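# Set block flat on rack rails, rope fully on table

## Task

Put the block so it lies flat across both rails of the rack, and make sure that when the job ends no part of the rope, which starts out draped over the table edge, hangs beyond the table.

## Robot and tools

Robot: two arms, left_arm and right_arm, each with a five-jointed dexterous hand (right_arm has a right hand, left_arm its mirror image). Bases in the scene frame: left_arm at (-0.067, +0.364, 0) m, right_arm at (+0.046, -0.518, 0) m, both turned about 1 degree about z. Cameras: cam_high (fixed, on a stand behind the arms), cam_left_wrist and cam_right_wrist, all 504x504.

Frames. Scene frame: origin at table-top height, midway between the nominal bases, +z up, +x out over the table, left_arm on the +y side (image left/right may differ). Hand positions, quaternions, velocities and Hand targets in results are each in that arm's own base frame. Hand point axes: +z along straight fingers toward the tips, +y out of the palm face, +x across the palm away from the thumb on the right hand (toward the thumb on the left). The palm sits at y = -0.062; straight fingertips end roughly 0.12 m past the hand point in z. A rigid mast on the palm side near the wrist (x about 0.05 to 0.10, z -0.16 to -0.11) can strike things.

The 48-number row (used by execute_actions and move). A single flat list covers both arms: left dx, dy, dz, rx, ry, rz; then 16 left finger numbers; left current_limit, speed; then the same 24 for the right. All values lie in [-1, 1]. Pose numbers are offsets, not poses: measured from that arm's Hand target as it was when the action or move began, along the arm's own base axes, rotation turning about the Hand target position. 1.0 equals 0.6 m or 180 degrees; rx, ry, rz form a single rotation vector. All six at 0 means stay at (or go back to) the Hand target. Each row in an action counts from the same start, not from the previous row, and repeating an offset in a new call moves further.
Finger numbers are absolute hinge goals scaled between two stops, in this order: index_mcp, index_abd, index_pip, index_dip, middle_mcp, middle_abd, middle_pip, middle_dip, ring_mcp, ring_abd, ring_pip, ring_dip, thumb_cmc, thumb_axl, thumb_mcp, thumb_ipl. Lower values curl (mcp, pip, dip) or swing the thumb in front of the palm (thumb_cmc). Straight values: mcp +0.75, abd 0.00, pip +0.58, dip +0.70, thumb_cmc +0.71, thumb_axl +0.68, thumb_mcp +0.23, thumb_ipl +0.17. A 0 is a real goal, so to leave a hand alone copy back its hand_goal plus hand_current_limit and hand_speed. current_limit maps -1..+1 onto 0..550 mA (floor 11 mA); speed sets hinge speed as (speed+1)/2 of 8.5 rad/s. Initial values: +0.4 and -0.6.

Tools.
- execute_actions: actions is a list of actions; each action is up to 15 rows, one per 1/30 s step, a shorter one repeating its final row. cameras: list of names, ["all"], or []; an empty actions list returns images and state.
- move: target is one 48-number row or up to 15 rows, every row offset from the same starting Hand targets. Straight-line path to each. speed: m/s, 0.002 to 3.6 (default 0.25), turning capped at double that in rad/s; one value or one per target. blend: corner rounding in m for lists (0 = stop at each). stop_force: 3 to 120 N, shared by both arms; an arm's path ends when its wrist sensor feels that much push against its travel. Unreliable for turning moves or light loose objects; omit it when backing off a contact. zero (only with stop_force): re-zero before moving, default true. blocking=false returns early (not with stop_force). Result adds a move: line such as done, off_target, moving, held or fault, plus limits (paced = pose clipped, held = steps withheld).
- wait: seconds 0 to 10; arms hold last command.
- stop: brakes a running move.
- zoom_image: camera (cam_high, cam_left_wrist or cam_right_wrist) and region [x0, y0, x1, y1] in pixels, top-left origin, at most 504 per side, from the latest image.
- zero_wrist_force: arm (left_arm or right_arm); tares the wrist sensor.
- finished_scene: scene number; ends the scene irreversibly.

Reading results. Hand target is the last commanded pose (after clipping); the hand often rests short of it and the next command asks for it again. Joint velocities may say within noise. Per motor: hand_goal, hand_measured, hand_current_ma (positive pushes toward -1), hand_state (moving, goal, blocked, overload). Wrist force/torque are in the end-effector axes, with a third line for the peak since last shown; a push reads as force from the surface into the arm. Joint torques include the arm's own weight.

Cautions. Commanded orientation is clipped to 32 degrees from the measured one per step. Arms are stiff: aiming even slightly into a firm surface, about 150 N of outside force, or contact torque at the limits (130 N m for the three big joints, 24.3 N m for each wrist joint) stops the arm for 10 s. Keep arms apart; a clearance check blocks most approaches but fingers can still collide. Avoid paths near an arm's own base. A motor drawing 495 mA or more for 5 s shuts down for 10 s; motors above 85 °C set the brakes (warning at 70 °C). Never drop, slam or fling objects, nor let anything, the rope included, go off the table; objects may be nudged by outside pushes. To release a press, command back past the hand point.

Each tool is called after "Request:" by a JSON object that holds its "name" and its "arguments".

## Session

Request:
{"name": "execute_actions", "arguments": {"actions": []}}

Request:
{"name": "zoom_image", "arguments": {"camera": "cam_high", "region": [60, 160, 260, 310]}}

Scene clock: 0.00 s.
left_arm: end_effector_position=(+0.0632, +0.2016, +0.1399) hand_goal=(+0.754, +0.000, +0.576, +0.696, +0.754, +0.000, +0.576, +0.696, +0.754, +0.000, +0.576, +0.696, +0.714, +0.678, +0.226, +0.168) hand_measured=(+0.754, +0.000, +0.576, +0.696, +0.754, +0.000, +0.576, +0.696, +0.754, +0.000, +0.576, +0.696, +0.714, +0.678, +0.226, +0.168) hand_current_ma=(+0, +0, +0, +0, +0, +0, +0, +0, +0, +0, +0, +0, +0, +0, +0, +0) hand_state=(goal, goal, goal, goal, goal, goal, goal, goal, goal, goal, goal, goal, goal, goal, goal, goal) hand_current_limit=0.40 hand_speed=-0.60 end_effector_quat_wxyz=(-0.019, +0.993, -0.115, +0.003) | right_arm: end_effector_position=(+0.5040, +0.7760, +0.1660) hand_goal=(+0.754, +0.000, +0.576, +0.696, +0.754, +0.000, +0.576, +0.696, +0.754, +0.000, +0.576, +0.696, +0.714, +0.678, +0.226, +0.168) hand_measured=(+0.754, +0.000, +0.576, +0.696, +0.754, +0.000, +0.576, +0.696, +0.754, +0.000, +0.576, +0.696, +0.714, +0.678, +0.226, +0.168) hand_current_ma=(+0, +0, +0, +0, +0, +0, +0, +0, +0, +0, +0, +0, +0, +0, +0, +0) hand_state=(goal, goal, goal, goal, goal, goal, goal, goal, goal, goal, goal, goal, goal, goal, goal, goal) hand_current_limit=0.40 hand_speed=-0.60 end_effector_quat_wxyz=(+0.016, +0.631, +0.776, -0.003)
Joint positions: left_arm=[4.991 -1.082 -2.503 -1.094 1.552 -2.633] | right_arm=[0.938 -0.402 0.235 -1.396 -1.603 0.733]
Joint velocities: within noise
Joint torques (N m): no reading
Motor temperatures (°C): left_arm=[26 25 24 32 33 37] | right_arm=[26 28 26 31 39 36]
Wrist force (N): no reading
Wrist torque (N m): no reading
Wrist force, peak (N): no reading
Hand target: left_arm +0.0632, +0.2016, +0.1399; -0.019, +0.993, -0.115, +0.003 | right_arm +0.5040, +0.7760, +0.1660; +0.016, +0.631, +0.776, -0.003

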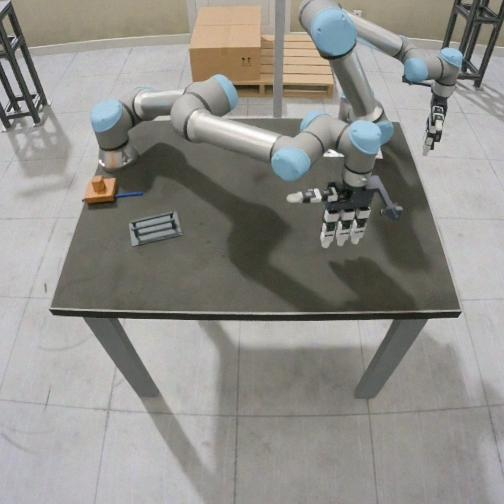

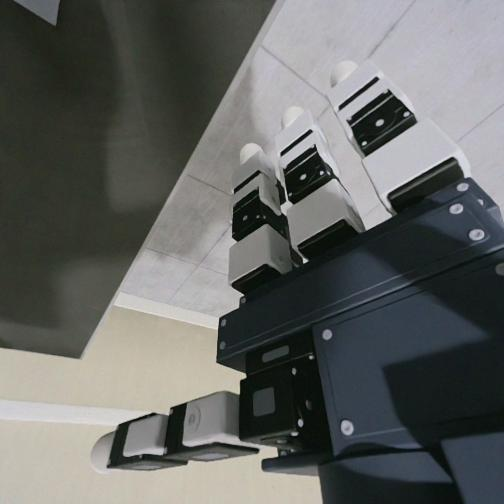

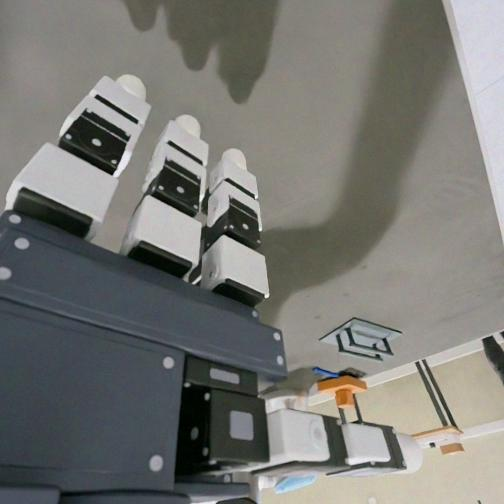

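Scaled by 2.520.

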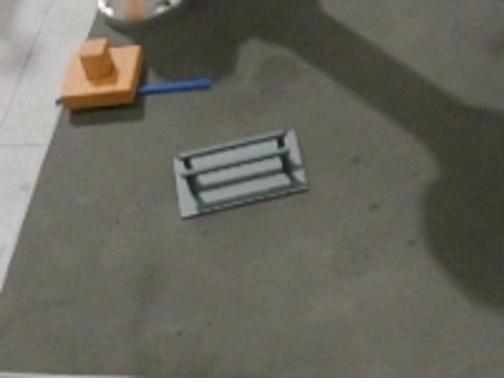

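Request:
{"name": "move", "arguments": {"target": [0,0,0,0,0,0,0.754,0,0.576,0.696,0.754,0,0.576,0.696,0.754,0,0.576,0.696,0.714,0.678,0.226,0.168,0.4,-0.6,-0.28,-0.56,0.14,0.0007,0.006,0.26,0.754,0.1,0.576,0.696,1,0,1,1,0.754,-0.1,0.576,0.696,0.714,0.678,0.226,0.168,0.4,-0.6], "speed": 0.45}}

Request:
{"name": "move", "arguments": {"target": [0,0,0,0,0,0,0.754,0,0.576,0.696,0.754,0,0.576,0.696,0.754,0,0.576,0.696,0.714,0.678,0.226,0.168,0.4,-0.6,-0.2238,-0.4617,-0.05,0.0006,0.0053,0.2187,0.754,0.1,0.576,0.696,1,0,1,1,0.754,-0.1,0.576,0.696,0.714,0.678,0.226,0.168,0.4,-0.6], "speed": 0.4, "cameras": ["cam_right_wrist","cam_high"]}}

Request:
{"name": "zoom_image", "arguments": {"camera": "cam_right_wrist", "region": [80, 20, 300, 240]}}

Scene clock: 37.83 s.
left_arm: end_effector_position=(+0.0632, +0.2016, +0.1399) hand_goal=(+0.754, +0.000, +0.576, +0.696, +0.754, +0.000, +0.576, +0.696, +0.754, +0.000, +0.576, +0.696, +0.714, +0.678, +0.226, +0.168) hand_measured=(+0.754, +0.000, +0.576, +0.696, +0.754, +0.000, +0.576, +0.696, +0.754, +0.000, +0.576, +0.696, +0.714, +0.678, +0.224, +0.168) hand_current_ma=(-2, +0, +2, +0, -2, +0, +2, +0, -2, +0, +2, +0, +1, -2, -7, -1) hand_state=(goal, goal, goal, goal, goal, goal, goal, goal, goal, goal, goal, goal, goal, goal, goal, goal) hand_current_limit=0.40 hand_speed=-0.60 end_effector_quat_wxyz=(-0.019, +0.993, -0.115, +0.003) | right_arm: end_effector_position=(+0.3360, +0.4400, +0.2500) hand_goal=(+0.754, +0.100, +0.576, +0.696, +1.000, +0.000, +1.000, +1.000, +0.754, -0.100, +0.576, +0.696, +0.714, +0.678, +0.226, +0.168) hand_measured=(+0.754, +0.096, +0.576, +0.696, +0.988, +0.000, +0.992, +0.996, +0.752, -0.098, +0.576, +0.696, +0.714, +0.678, +0.224, +0.168) hand_current_ma=(-2, -7, +1, +0, -33, +0, -20, -6, -2, +5, +1, +0, +0, -1, -7, -1) hand_state=(goal, goal, goal, goal, goal, goal, goal, goal, goal, goal, goal, goal, goal, goal, goal, goal) hand_current_limit=0.40 hand_speed=-0.60 end_effector_quat_wxyz=(+0.008, +0.271, +0.963, -0.001)
Joint positions: left_arm=[4.991 -1.082 -2.503 -1.094 1.552 -2.633] | right_arm=[0.666 -1.641 1.921 -1.858 -1.586 -0.356]
Joint torques (N m): left_arm=[0.63 0.5 22.19 2.64 -0.02 0] | right_arm=[-10.19 -26.09 -11.47 -5.25 1.89 -1.87]
Wrist force (N): left_arm=[0.2 -0.1 0.0] | right_arm=[-0.3 0.0 0.1]
Wrist torque (N m): left_arm=[0.00 -0.03 0.02] | right_arm=[-0.03 0.02 0.10]
Wrist force, peak (N): left_arm=[0.3 0.0 -0.3] | right_arm=[1.2 1.2 0.6]
Hand target: left_arm +0.0632, +0.2016, +0.1399; -0.019, +0.993, -0.115, +0.003 | right_arm +0.3360, +0.4400, +0.2500; +0.008, +0.271, +0.963, -0.001
Off the commanded pose: left_arm 0.000 m, 0 deg | right_arm 0.000 m, 0 deg.
move: done

Scene clock: 39.90 s.
left_arm: end_effector_position=(+0.0632, +0.2016, +0.1399) hand_goal=(+0.754, +0.000, +0.576, +0.696, +0.754, +0.000, +0.576, +0.696, +0.754, +0.000, +0.576, +0.696, +0.714, +0.678, +0.226, +0.168) hand_measured=(+0.754, +0.000, +0.576, +0.696, +0.754, +0.000, +0.576, +0.696, +0.754, +0.000, +0.576, +0.696, +0.714, +0.678, +0.224, +0.168) hand_current_ma=(-2, +0, +2, +0, -2, +0, +2, +0, -2, +0, +2, +0, +1, -2, -7, -1) hand_state=(goal, goal, goal, goal, goal, goal, goal, goal, goal, goal, goal, goal, goal, goal, goal, goal) hand_current_limit=0.40 hand_speed=-0.60 end_effector_quat_wxyz=(-0.019, +0.993, -0.115, +0.003) | right_arm: end_effector_position=(+0.2017, +0.1630, +0.2200) hand_goal=(+0.754, +0.100, +0.576, +0.696, +1.000, +0.000, +1.000, +1.000, +0.754, -0.100, +0.576, +0.696, +0.714, +0.678, +0.226, +0.168) hand_measured=(+0.754, +0.096, +0.576, +0.696, +0.988, +0.000, +0.992, +0.996, +0.752, -0.098, +0.576, +0.696, +0.714, +0.678, +0.224, +0.168) hand_current_ma=(-2, -7, +1, +0, -32, +0, -20, -6, -2, +5, +1, +0, +0, -1, -7, -1) hand_state=(goal, goal, goal, goal, goal, goal, goal, goal, goal, goal, goal, goal, goal, goal, goal, goal) hand_current_limit=0.40 hand_speed=-0.60 end_effector_quat_wxyz=(+0.000, -0.069, +0.998, +0.000)
Joint positions: left_arm=[4.991 -1.082 -2.503 -1.094 1.552 -2.633] | right_arm=[-0.33 -2.478 2.414 -1.506 -1.57 -2.039]
Joint torques (N m): left_arm=[0.5 0.44 22.59 2.74 0.14 0.15] | right_arm=[-9.88 2.24 -10.05 0 2.07 -1.95]
Wrist force (N): left_arm=[0.2 -0.1 0.0] | right_arm=[-0.3 0.2 0.1]
Wrist torque (N m): left_arm=[-0.02 -0.03 0.02] | right_arm=[-0.02 0.02 0.09]
Wrist force, peak (N): left_arm=[0.2 -0.2 -0.2] | right_arm=[-0.2 2.2 -0.4]
Hand target: left_arm +0.0632, +0.2016, +0.1399; -0.019, +0.993, -0.115, +0.003 | right_arm +0.2017, +0.1629, +0.2200; +0.000, -0.069, +0.998, +0.000
Off the commanded pose: left_arm 0.000 m, 0 deg | right_arm 0.000 m, 0 deg.
move: done
Images, in order (width x height): cam_high 504x504, cam_right_wrist 504x504.

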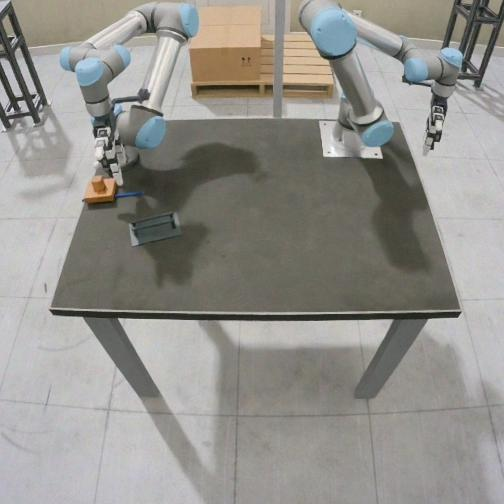

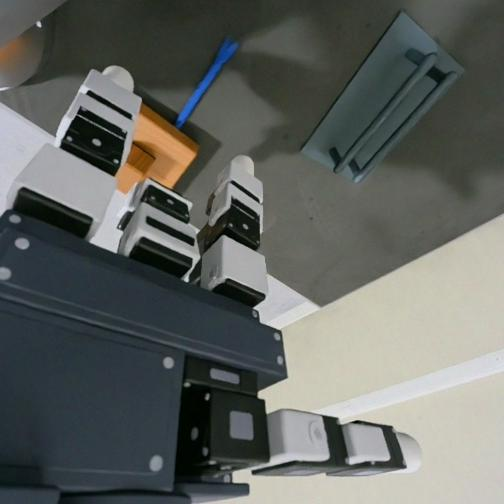

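Scaled by 2.291.

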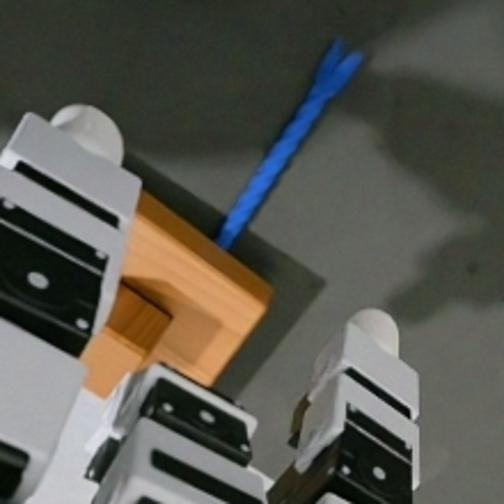

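Request:
{"name": "move", "arguments": {"target": [[0,0,0,0,0,0,0.754,0,0.576,0.696,0.754,0,0.576,0.696,0.754,0,0.576,0.696,0.714,0.678,0.226,0.168,0.4,-0.6,0.0139,0.002,-0.125,0,0,0,0.754,-0.2,0.576,0.696,-0.274,0,-0.518,-0.391,0.754,0.2,0.576,0.696,0.714,0.678,0.226,0.168,0.4,-0.6],[0,0,0,0,0,0,0.754,0,0.576,0.696,0.754,0,0.576,0.696,0.754,0,0.576,0.696,0.714,0.678,0.226,0.168,0.4,-0.6,0.0139,0.002,-0.1647,0,0,0,0.754,-0.2,0.576,0.696,-0.274,0,-0.518,-0.391,0.754,0.2,0.576,0.696,0.714,0.678,0.226,0.168,0.4,-0.6]], "speed": [0.2,0.06], "blend": [0.005,0]}}

Request:
{"name": "execute_actions", "arguments": {"actions": [[[0,0,0,0,0,0,0.754,0,0.576,0.696,0.754,0,0.576,0.696,0.754,0,0.576,0.696,0.714,0.678,0.226,0.168,0.4,-0.6,0,0,-0.0018,0,0,0,0.754,-0.28,0.576,0.696,-0.274,0,-0.518,-0.391,0.754,0.28,0.576,0.696,0.714,0.678,0.226,0.168,0.75,-0.85],[0,0,0,0,0,0,0.754,0,0.576,0.696,0.754,0,0.576,0.696,0.754,0,0.576,0.696,0.714,0.678,0.226,0.168,0.4,-0.6,0,0,-0.003,0,0,0,0.754,-0.35,0.576,0.696,-0.274,0,-0.518,-0.391,0.754,0.35,0.576,0.696,0.714,0.678,0.226,0.168,0.75,-0.9],[0,0,0,0,0,0,0.754,0,0.576,0.696,0.754,0,0.576,0.696,0.754,0,0.576,0.696,0.714,0.678,0.226,0.168,0.4,-0.6,0,0,-0.0045,0,0,0,0.754,-0.5,0.576,0.696,-0.274,0,-0.518,-0.391,0.754,0.5,0.576,0.696,0.714,0.678,0.226,0.168,0.75,-0.9],[0,0,0,0,0,0,0.754,0,0.576,0.696,0.754,0,0.576,0.696,0.754,0,0.576,0.696,0.714,0.678,0.226,0.168,0.4,-0.6,0,0,-0.006,0,0,0,0.754,-0.5,0.576,0.696,-0.274,0,-0.518,-0.391,0.754,0.5,0.576,0.696,0.714,0.678,0.226,0.168,0.75,-0.9]],[[0,0,0,0,0,0,0.754,0,0.576,0.696,0.754,0,0.576,0.696,0.754,0,0.576,0.696,0.714,0.678,0.226,0.168,0.4,-0.6,0,0,-0.0015,0,0,0,0.754,-0.5,0.576,0.696,-0.274,0,-0.518,-0.391,0.754,0.5,0.576,0.696,0.714,0.678,0.226,0.168,0.75,-0.9],[0,0,0,0,0,0,0.754,0,0.576,0.696,0.754,0,0.576,0.696,0.754,0,0.576,0.696,0.714,0.678,0.226,0.168,0.4,-0.6,0,0,-0.0027,0,0,0,0.754,-0.5,0.576,0.696,-0.274,0,-0.518,-0.391,0.754,0.5,0.576,0.696,0.714,0.678,0.226,0.168,0.75,-0.9]]], "cameras": ["cam_right_wrist"]}}

Request:
{"name": "zoom_image", "arguments": {"camera": "cam_right_wrist", "region": [80, 20, 300, 240]}}

Scene clock: 75.87 s.
left_arm: end_effector_position=(+0.0632, +0.2016, +0.1399) hand_goal=(+0.754, +0.000, +0.576, +0.696, +0.754, +0.000, +0.576, +0.696, +0.754, +0.000, +0.576, +0.696, +0.714, +0.678, +0.226, +0.168) hand_measured=(+0.754, +0.000, +0.576, +0.696, +0.754, +0.000, +0.576, +0.696, +0.754, +0.000, +0.576, +0.696, +0.714, +0.678, +0.224, +0.168) hand_current_ma=(-2, +0, +2, +0, -2, +0, +2, +0, -2, +0, +2, +0, +1, -2, -7, -1) hand_state=(goal, goal, goal, goal, goal, goal, goal, goal, goal, goal, goal, goal, goal, goal, goal, goal) hand_current_limit=0.40 hand_speed=-0.60 end_effector_quat_wxyz=(-0.019, +0.993, -0.115, +0.003) | right_arm: end_effector_position=(+0.2100, +0.1641, +0.1212) hand_goal=(+0.754, -0.200, +0.576, +0.696, -0.274, +0.000, -0.518, -0.390, +0.754, +0.200, +0.576, +0.696, +0.714, +0.678, +0.226, +0.168) hand_measured=(+0.750, -0.196, +0.576, +0.696, -0.258, +0.000, -0.512, -0.388, +0.750, +0.194, +0.576, +0.696, +0.714, +0.678, +0.224, +0.168) hand_current_ma=(-9, +9, -1, +0, +52, +0, +13, +4, -9, -11, -1, +0, +0, -1, -7, -1) hand_state=(goal, goal, goal, goal, goal, goal, goal, goal, goal, goal, goal, goal, goal, goal, goal, goal) hand_current_limit=0.40 hand_speed=-0.60 end_effector_quat_wxyz=(+0.000, -0.069, +0.998, +0.000)
Joint positions: left_arm=[4.991 -1.082 -2.503 -1.094 1.552 -2.633] | right_arm=[-0.307 -2.395 2.654 -1.829 -1.57 -2.017]
Joint torques (N m): left_arm=[0.78 0.03 22.11 2.68 0.05 -0.01] | right_arm=[9.18 17.8 -11.89 -4.89 -1.98 1.37]
Wrist force (N): left_arm=[0.1 -0.1 -0.1] | right_arm=[0.0 0.3 0.0]
Wrist torque (N m): left_arm=[-0.01 -0.01 0.01] | right_arm=[0.06 -0.02 -0.04]
Wrist force, peak (N): left_arm=[0.2 -0.3 0.1] | right_arm=[0.0 0.1 -1.1]
Hand target: left_arm +0.0632, +0.2016, +0.1399; -0.019, +0.993, -0.115, +0.003 | right_arm +0.2101, +0.1641, +0.1212; +0.000, -0.069, +0.998, +0.000
Off the commanded pose: left_arm 0.000 m, 0 deg | right_arm 0.000 m, 0 deg.
move: done

Scene clock: 77.07 s.
left_arm: end_effector_position=(+0.0632, +0.2016, +0.1399) hand_goal=(+0.754, +0.000, +0.576, +0.696, +0.754, +0.000, +0.576, +0.696, +0.754, +0.000, +0.576, +0.696, +0.714, +0.678, +0.226, +0.168) hand_measured=(+0.754, +0.000, +0.576, +0.696, +0.754, +0.000, +0.576, +0.696, +0.754, +0.000, +0.576, +0.696, +0.714, +0.678, +0.224, +0.168) hand_current_ma=(-2, +0, +2, +0, -2, +0, +2, +0, -2, +0, +2, +0, +1, -2, -7, -1) hand_state=(goal, goal, goal, goal, goal, goal, goal, goal, goal, goal, goal, goal, goal, goal, goal, goal) hand_current_limit=0.40 hand_speed=-0.60 end_effector_quat_wxyz=(-0.019, +0.993, -0.115, +0.003) | right_arm: end_effector_position=(+0.2101, +0.1641, +0.1159) hand_goal=(+0.754, -0.500, +0.576, +0.696, -0.274, +0.000, -0.518, -0.390, +0.754, +0.500, +0.576, +0.696, +0.714, +0.678, +0.226, +0.168) hand_measured=(+0.750, -0.382, +0.576, +0.696, -0.258, +0.000, -0.512, -0.388, +0.750, +0.370, +0.576, +0.696, +0.714, +0.678, +0.224, +0.168) hand_current_ma=(-9, +408, -1, +0, +52, +0, +13, +4, -9, -458, -1, +0, +0, -1, -7, -1) hand_state=(goal, blocked, goal, goal, goal, goal, goal, goal, goal, blocked, goal, goal, goal, goal, goal, goal) hand_current_limit=0.75 hand_speed=-0.90 end_effector_quat_wxyz=(+0.000, -0.069, +0.998, +0.000)
Joint positions: left_arm=[4.991 -1.082 -2.503 -1.094 1.552 -2.633] | right_arm=[-0.307 -2.388 2.666 -1.849 -1.57 -2.017]
Joint torques (N m): left_arm=[0.19 0.1 22.78 2.7 -0.03 0] | right_arm=[10.32 18.38 -6.69 -4.57 -2.03 1.58]
Wrist force (N): left_arm=[0.1 0.0 0.1] | right_arm=[0.5 0.4 -8.0]
Wrist torque (N m): left_arm=[-0.01 -0.01 0.01] | right_arm=[0.67 0.17 -0.01]
Wrist force, peak (N): left_arm=[-0.1 0.1 0.2] | right_arm=[-0.1 -0.1 -9.0]
Hand target: left_arm +0.0632, +0.2016, +0.1399; -0.019, +0.993, -0.115, +0.003 | right_arm +0.2101, +0.1641, +0.1159; +0.000, -0.069, +0.998, +0.000
Off the commanded pose: left_arm 0.000 m, 0 deg | right_arm 0.000 m, 0 deg.
Images, in order (width x height): cam_right_wrist 504x504.

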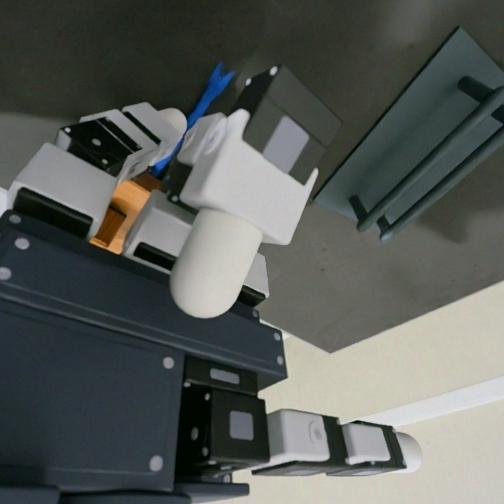

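Scaled by 2.291.

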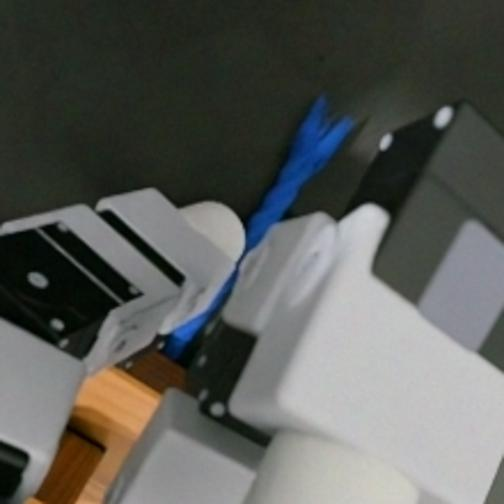

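Request:
{"name": "move", "arguments": {"target": [0,0,0,0,0,0,0.754,0,0.576,0.696,0.754,0,0.576,0.696,0.754,0,0.576,0.696,0.714,0.678,0.226,0.168,0.4,-0.6,0.02,0.8833,0,0,0,-0.03,0.754,-0.5,0.576,0.696,-0.274,0,-0.518,-0.391,0.754,0.5,0.576,0.696,0.714,0.678,0.226,0.168,0.75,-0.9], "speed": 0.1, "cameras": ["cam_high"]}}

Request:
{"name": "zoom_image", "arguments": {"camera": "cam_high", "region": [60, 140, 300, 300]}}

Scene clock: 131.50 s.
left_arm: end_effector_position=(+0.0632, +0.2016, +0.1399) hand_goal=(+0.754, +0.000, +0.576, +0.696, +0.754, +0.000, +0.576, +0.696, +0.754, +0.000, +0.576, +0.696, +0.714, +0.678, +0.226, +0.168) hand_measured=(+0.754, +0.000, +0.576, +0.696, +0.754, +0.000, +0.576, +0.696, +0.754, +0.000, +0.576, +0.696, +0.714, +0.678, +0.224, +0.168) hand_current_ma=(-2, +0, +2, +0, -2, +0, +2, +0, -2, +0, +2, +0, +1, -2, -7, -1) hand_state=(goal, goal, goal, goal, goal, goal, goal, goal, goal, goal, goal, goal, goal, goal, goal, goal) hand_current_limit=0.40 hand_speed=-0.60 end_effector_quat_wxyz=(-0.019, +0.993, -0.115, +0.003) | right_arm: end_effector_position=(+0.2220, +0.6940, +0.1159) hand_goal=(+0.754, -0.500, +0.576, +0.696, -0.274, +0.000, -0.518, -0.390, +0.754, +0.500, +0.576, +0.696, +0.714, +0.678, +0.226, +0.168) hand_measured=(+0.810, -0.388, +0.616, +0.720, -0.258, +0.000, -0.512, -0.388, +0.814, +0.372, +0.620, +0.718, +0.714, +0.678, +0.224, +0.168) hand_current_ma=(+215, +391, +137, +76, +52, +0, +13, +4, +234, -455, +148, +67, +0, -1, -7, -1) hand_state=(blocked, blocked, blocked, blocked, goal, goal, goal, goal, blocked, blocked, blocked, blocked, goal, goal, goal, goal) hand_current_limit=0.75 hand_speed=-0.90 end_effector_quat_wxyz=(+0.000, -0.022, +1.000, +0.000)
Joint positions: left_arm=[4.991 -1.082 -2.503 -1.094 1.552 -2.633] | right_arm=[1.039 -1.111 1.64 -2.1 -1.571 -0.577]
Joint torques (N m): left_arm=[1.01 0.36 22.45 2.6 0.02 0.13] | right_arm=[11.11 -24.82 -29.28 -0.65 -1.4 1.62]
Wrist force (N): left_arm=[0.2 -0.2 0.1] | right_arm=[0.3 -5.3 -10.3]
Wrist torque (N m): left_arm=[-0.05 -0.02 0.02] | right_arm=[1.17 0.27 -0.07]
Wrist force, peak (N): left_arm=[0.1 -0.3 0.3] | right_arm=[2.7 -3.5 -13.5]
Hand target: left_arm +0.0632, +0.2016, +0.1399; -0.019, +0.993, -0.115, +0.003 | right_arm +0.2221, +0.6941, +0.1159; +0.000, -0.022, +1.000, +0.000
Off the commanded pose: left_arm 0.000 m, 0 deg | right_arm 0.000 m, 0 deg.
move: done
Images, in order (width x height): cam_high 504x504.

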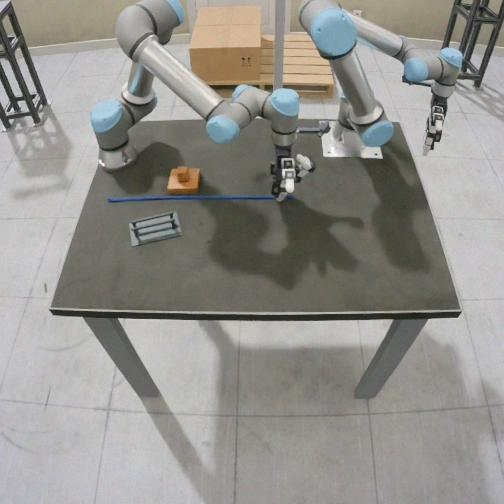

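Scaled by 2.100.

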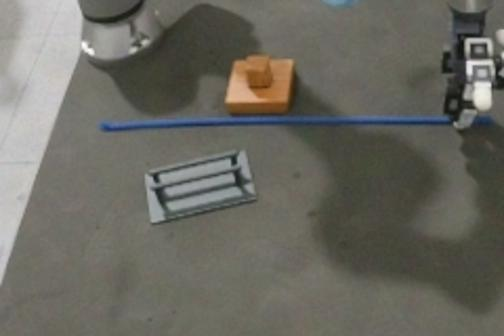

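Request:
{"name": "move", "arguments": {"target": [[0,0,0,0,0,0,0.754,0,0.576,0.696,0.754,0,0.576,0.696,0.754,0,0.576,0.696,0.714,0.678,0.226,0.168,0.4,-0.6,0,0,0.0025,0,0,0,0.754,-0.15,0.576,0.696,-0.274,0,-0.518,-0.391,0.754,0.15,0.576,0.696,0.714,0.678,0.226,0.168,0.4,-0.8],[0,0,0,0,0,0,0.754,0,0.576,0.696,0.754,0,0.576,0.696,0.754,0,0.576,0.696,0.714,0.678,0.226,0.168,0.4,-0.6,0,0,0.12,0,0,0,0.754,-0.15,0.576,0.696,-0.274,0,-0.518,-0.391,0.754,0.15,0.576,0.696,0.714,0.678,0.226,0.168,0.4,-0.8],[0,0,0,0,0,0,0.754,0,0.576,0.696,0.754,0,0.576,0.696,0.754,0,0.576,0.696,0.714,0.678,0.226,0.168,0.4,-0.6,-0.1702,-0.4818,0.2693,0,0,-0.0144,0.754,0.0,0.576,0.696,1,0,1,1,0.754,0.0,0.576,0.696,0.714,0.678,0.226,0.168,0.4,-0.5]], "speed": [0.03,0.15,0.35], "blend": [0,0.035,0], "cameras": ["cam_right_wrist"]}}

Request:
{"name": "zoom_image", "arguments": {"camera": "cam_right_wrist", "region": [100, 10, 350, 260]}}

Scene clock: 162.10 s.
left_arm: end_effector_position=(+0.0632, +0.2016, +0.1399) hand_goal=(+0.754, +0.000, +0.576, +0.696, +0.754, +0.000, +0.576, +0.696, +0.754, +0.000, +0.576, +0.696, +0.714, +0.678, +0.226, +0.168) hand_measured=(+0.754, +0.000, +0.576, +0.696, +0.754, +0.000, +0.576, +0.696, +0.754, +0.000, +0.576, +0.696, +0.714, +0.678, +0.224, +0.168) hand_current_ma=(-2, +0, +2, +0, -2, +0, +2, +0, -2, +0, +2, +0, +1, -2, -7, -1) hand_state=(goal, goal, goal, goal, goal, goal, goal, goal, goal, goal, goal, goal, goal, goal, goal, goal) hand_current_limit=0.40 hand_speed=-0.60 end_effector_quat_wxyz=(-0.019, +0.993, -0.115, +0.003) | right_arm: end_effector_position=(+0.1199, +0.4050, +0.2775) hand_goal=(+0.754, +0.000, +0.576, +0.696, +1.000, +0.000, +1.000, +1.000, +0.754, +0.000, +0.576, +0.696, +0.714, +0.678, +0.226, +0.168) hand_measured=(+0.754, -0.002, +0.578, +0.698, +0.990, +0.000, +0.992, +0.996, +0.754, +0.004, +0.578, +0.698, +0.714, +0.678, +0.224, +0.168) hand_current_ma=(+0, -5, +4, +5, -26, +0, -20, -6, +1, +6, +5, +6, +0, -1, -8, -1) hand_state=(goal, goal, goal, goal, goal, goal, goal, goal, goal, goal, goal, goal, goal, goal, goal, goal) hand_current_limit=0.40 hand_speed=-0.50 end_effector_quat_wxyz=(+0.000, +0.000, +1.000, +0.000)
Joint positions: left_arm=[4.991 -1.082 -2.503 -1.094 1.552 -2.633] | right_arm=[0.866 -2.017 2.116 -1.671 -1.57 -0.704]
Joint torques (N m): left_arm=[0.72 0.16 23.11 2.76 -0.03 0.08] | right_arm=[-10.74 -13.53 -11 -0.47 2 -1.75]
Wrist force (N): left_arm=[0.0 -0.1 0.1] | right_arm=[-0.1 0.2 0.0]
Wrist torque (N m): left_arm=[-0.01 0.00 0.00] | right_arm=[-0.01 0.00 0.11]
Wrist force, peak (N): left_arm=[-0.3 -0.3 0.1] | right_arm=[0.3 -5.4 -10.4]
Hand target: left_arm +0.0632, +0.2016, +0.1399; -0.019, +0.993, -0.115, +0.003 | right_arm +0.1199, +0.4050, +0.2775; +0.000, +0.000, +1.000, +0.000
Off the commanded pose: left_arm 0.000 m, 0 deg | right_arm 0.000 m, 0 deg.
move: done
Images, in order (width x height): cam_right_wrist 504x504.

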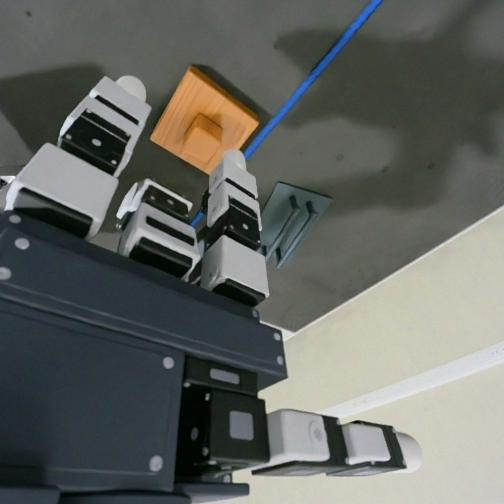

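Scaled by 2.016.

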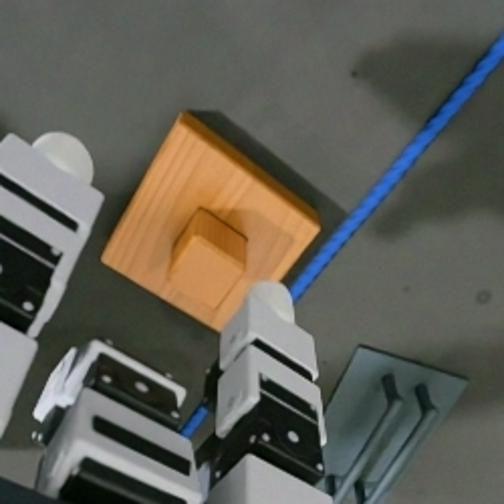

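Request:
{"name": "move", "arguments": {"target": [[0,0,0,0,0,0,0.754,0,0.576,0.696,0.754,0,0.576,0.696,0.754,0,0.576,0.696,0.714,0.678,0.226,0.168,0.4,-0.6,0.0708,-0.0895,-0.08,0,0,0,0.754,0,0.576,0.696,1,0,1,1,0.754,0,0.576,0.696,0.714,0.678,0.226,0.168,0.4,-0.6],[0,0,0,0,0,0,0.754,0,0.576,0.696,0.754,0,0.576,0.696,0.754,0,0.576,0.696,0.714,0.678,0.226,0.168,0.4,-0.6,0.0708,-0.0895,-0.2042,0,0,0,0.754,0,0.576,0.696,1,0,1,1,0.754,0,0.576,0.696,0.714,0.678,0.226,0.168,0.4,-0.6]], "speed": [0.25,0.12], "blend": [0.015,0], "cameras": ["cam_right_wrist"]}}

Request:
{"name": "zoom_image", "arguments": {"camera": "cam_right_wrist", "region": [50, 10, 300, 260]}}

Scene clock: 194.03 s.
left_arm: end_effector_position=(+0.0632, +0.2016, +0.1399) hand_goal=(+0.754, +0.000, +0.576, +0.696, +0.754, +0.000, +0.576, +0.696, +0.754, +0.000, +0.576, +0.696, +0.714, +0.678, +0.226, +0.168) hand_measured=(+0.754, +0.000, +0.576, +0.696, +0.754, +0.000, +0.576, +0.696, +0.754, +0.000, +0.576, +0.696, +0.714, +0.678, +0.224, +0.168) hand_current_ma=(-2, +0, +2, +0, -2, +0, +2, +0, -2, +0, +2, +0, +1, -2, -7, -1) hand_state=(goal, goal, goal, goal, goal, goal, goal, goal, goal, goal, goal, goal, goal, goal, goal, goal) hand_current_limit=0.40 hand_speed=-0.60 end_effector_quat_wxyz=(-0.019, +0.993, -0.115, +0.003) | right_arm: end_effector_position=(+0.1624, +0.3513, +0.1551) hand_goal=(+0.754, +0.000, +0.576, +0.696, +1.000, +0.000, +1.000, +1.000, +0.754, +0.000, +0.576, +0.696, +0.714, +0.678, +0.226, +0.168) hand_measured=(+0.754, -0.002, +0.578, +0.698, +0.990, +0.000, +0.992, +0.996, +0.754, +0.004, +0.578, +0.698, +0.714, +0.678, +0.224, +0.168) hand_current_ma=(+0, -5, +4, +5, -26, +0, -20, -6, +1, +6, +5, +6, +0, -1, -8, -1) hand_state=(goal, goal, goal, goal, goal, goal, goal, goal, goal, goal, goal, goal, goal, goal, goal, goal) hand_current_limit=0.40 hand_speed=-0.60 end_effector_quat_wxyz=(+0.000, +0.000, +1.000, +0.000)
Joint positions: left_arm=[4.991 -1.082 -2.503 -1.094 1.552 -2.633] | right_arm=[0.628 -2.032 2.448 -1.988 -1.57 -0.942]
Joint torques (N m): left_arm=[0.12 0.19 22.6 2.75 -0.14 0.03] | right_arm=[10.79 6.3 -9.22 -5.3 2.06 1.6]
Wrist force (N): left_arm=[0.2 0.1 -0.1] | right_arm=[-0.2 0.4 -0.2]
Wrist torque (N m): left_arm=[0.00 -0.02 0.01] | right_arm=[0.02 0.00 -0.04]
Wrist force, peak (N): left_arm=[-0.1 -0.2 0.3] | right_arm=[0.7 1.0 -0.9]
Hand target: left_arm +0.0632, +0.2016, +0.1399; -0.019, +0.993, -0.115, +0.003 | right_arm +0.1624, +0.3513, +0.1550; +0.000, +0.000, +1.000, +0.000
Off the commanded pose: left_arm 0.000 m, 0 deg | right_arm 0.000 m, 0 deg.
move: done
Images, in order (width x height): cam_right_wrist 504x504.

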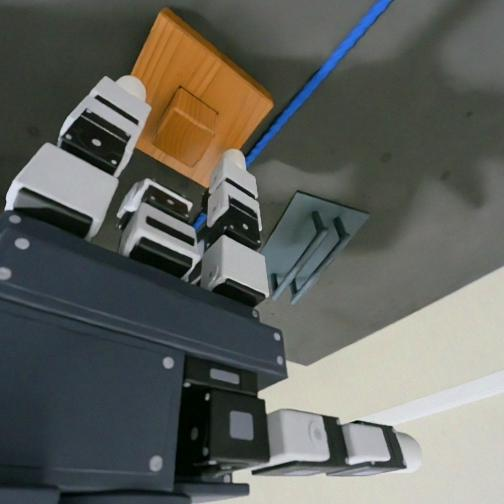

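Scaled by 2.016.

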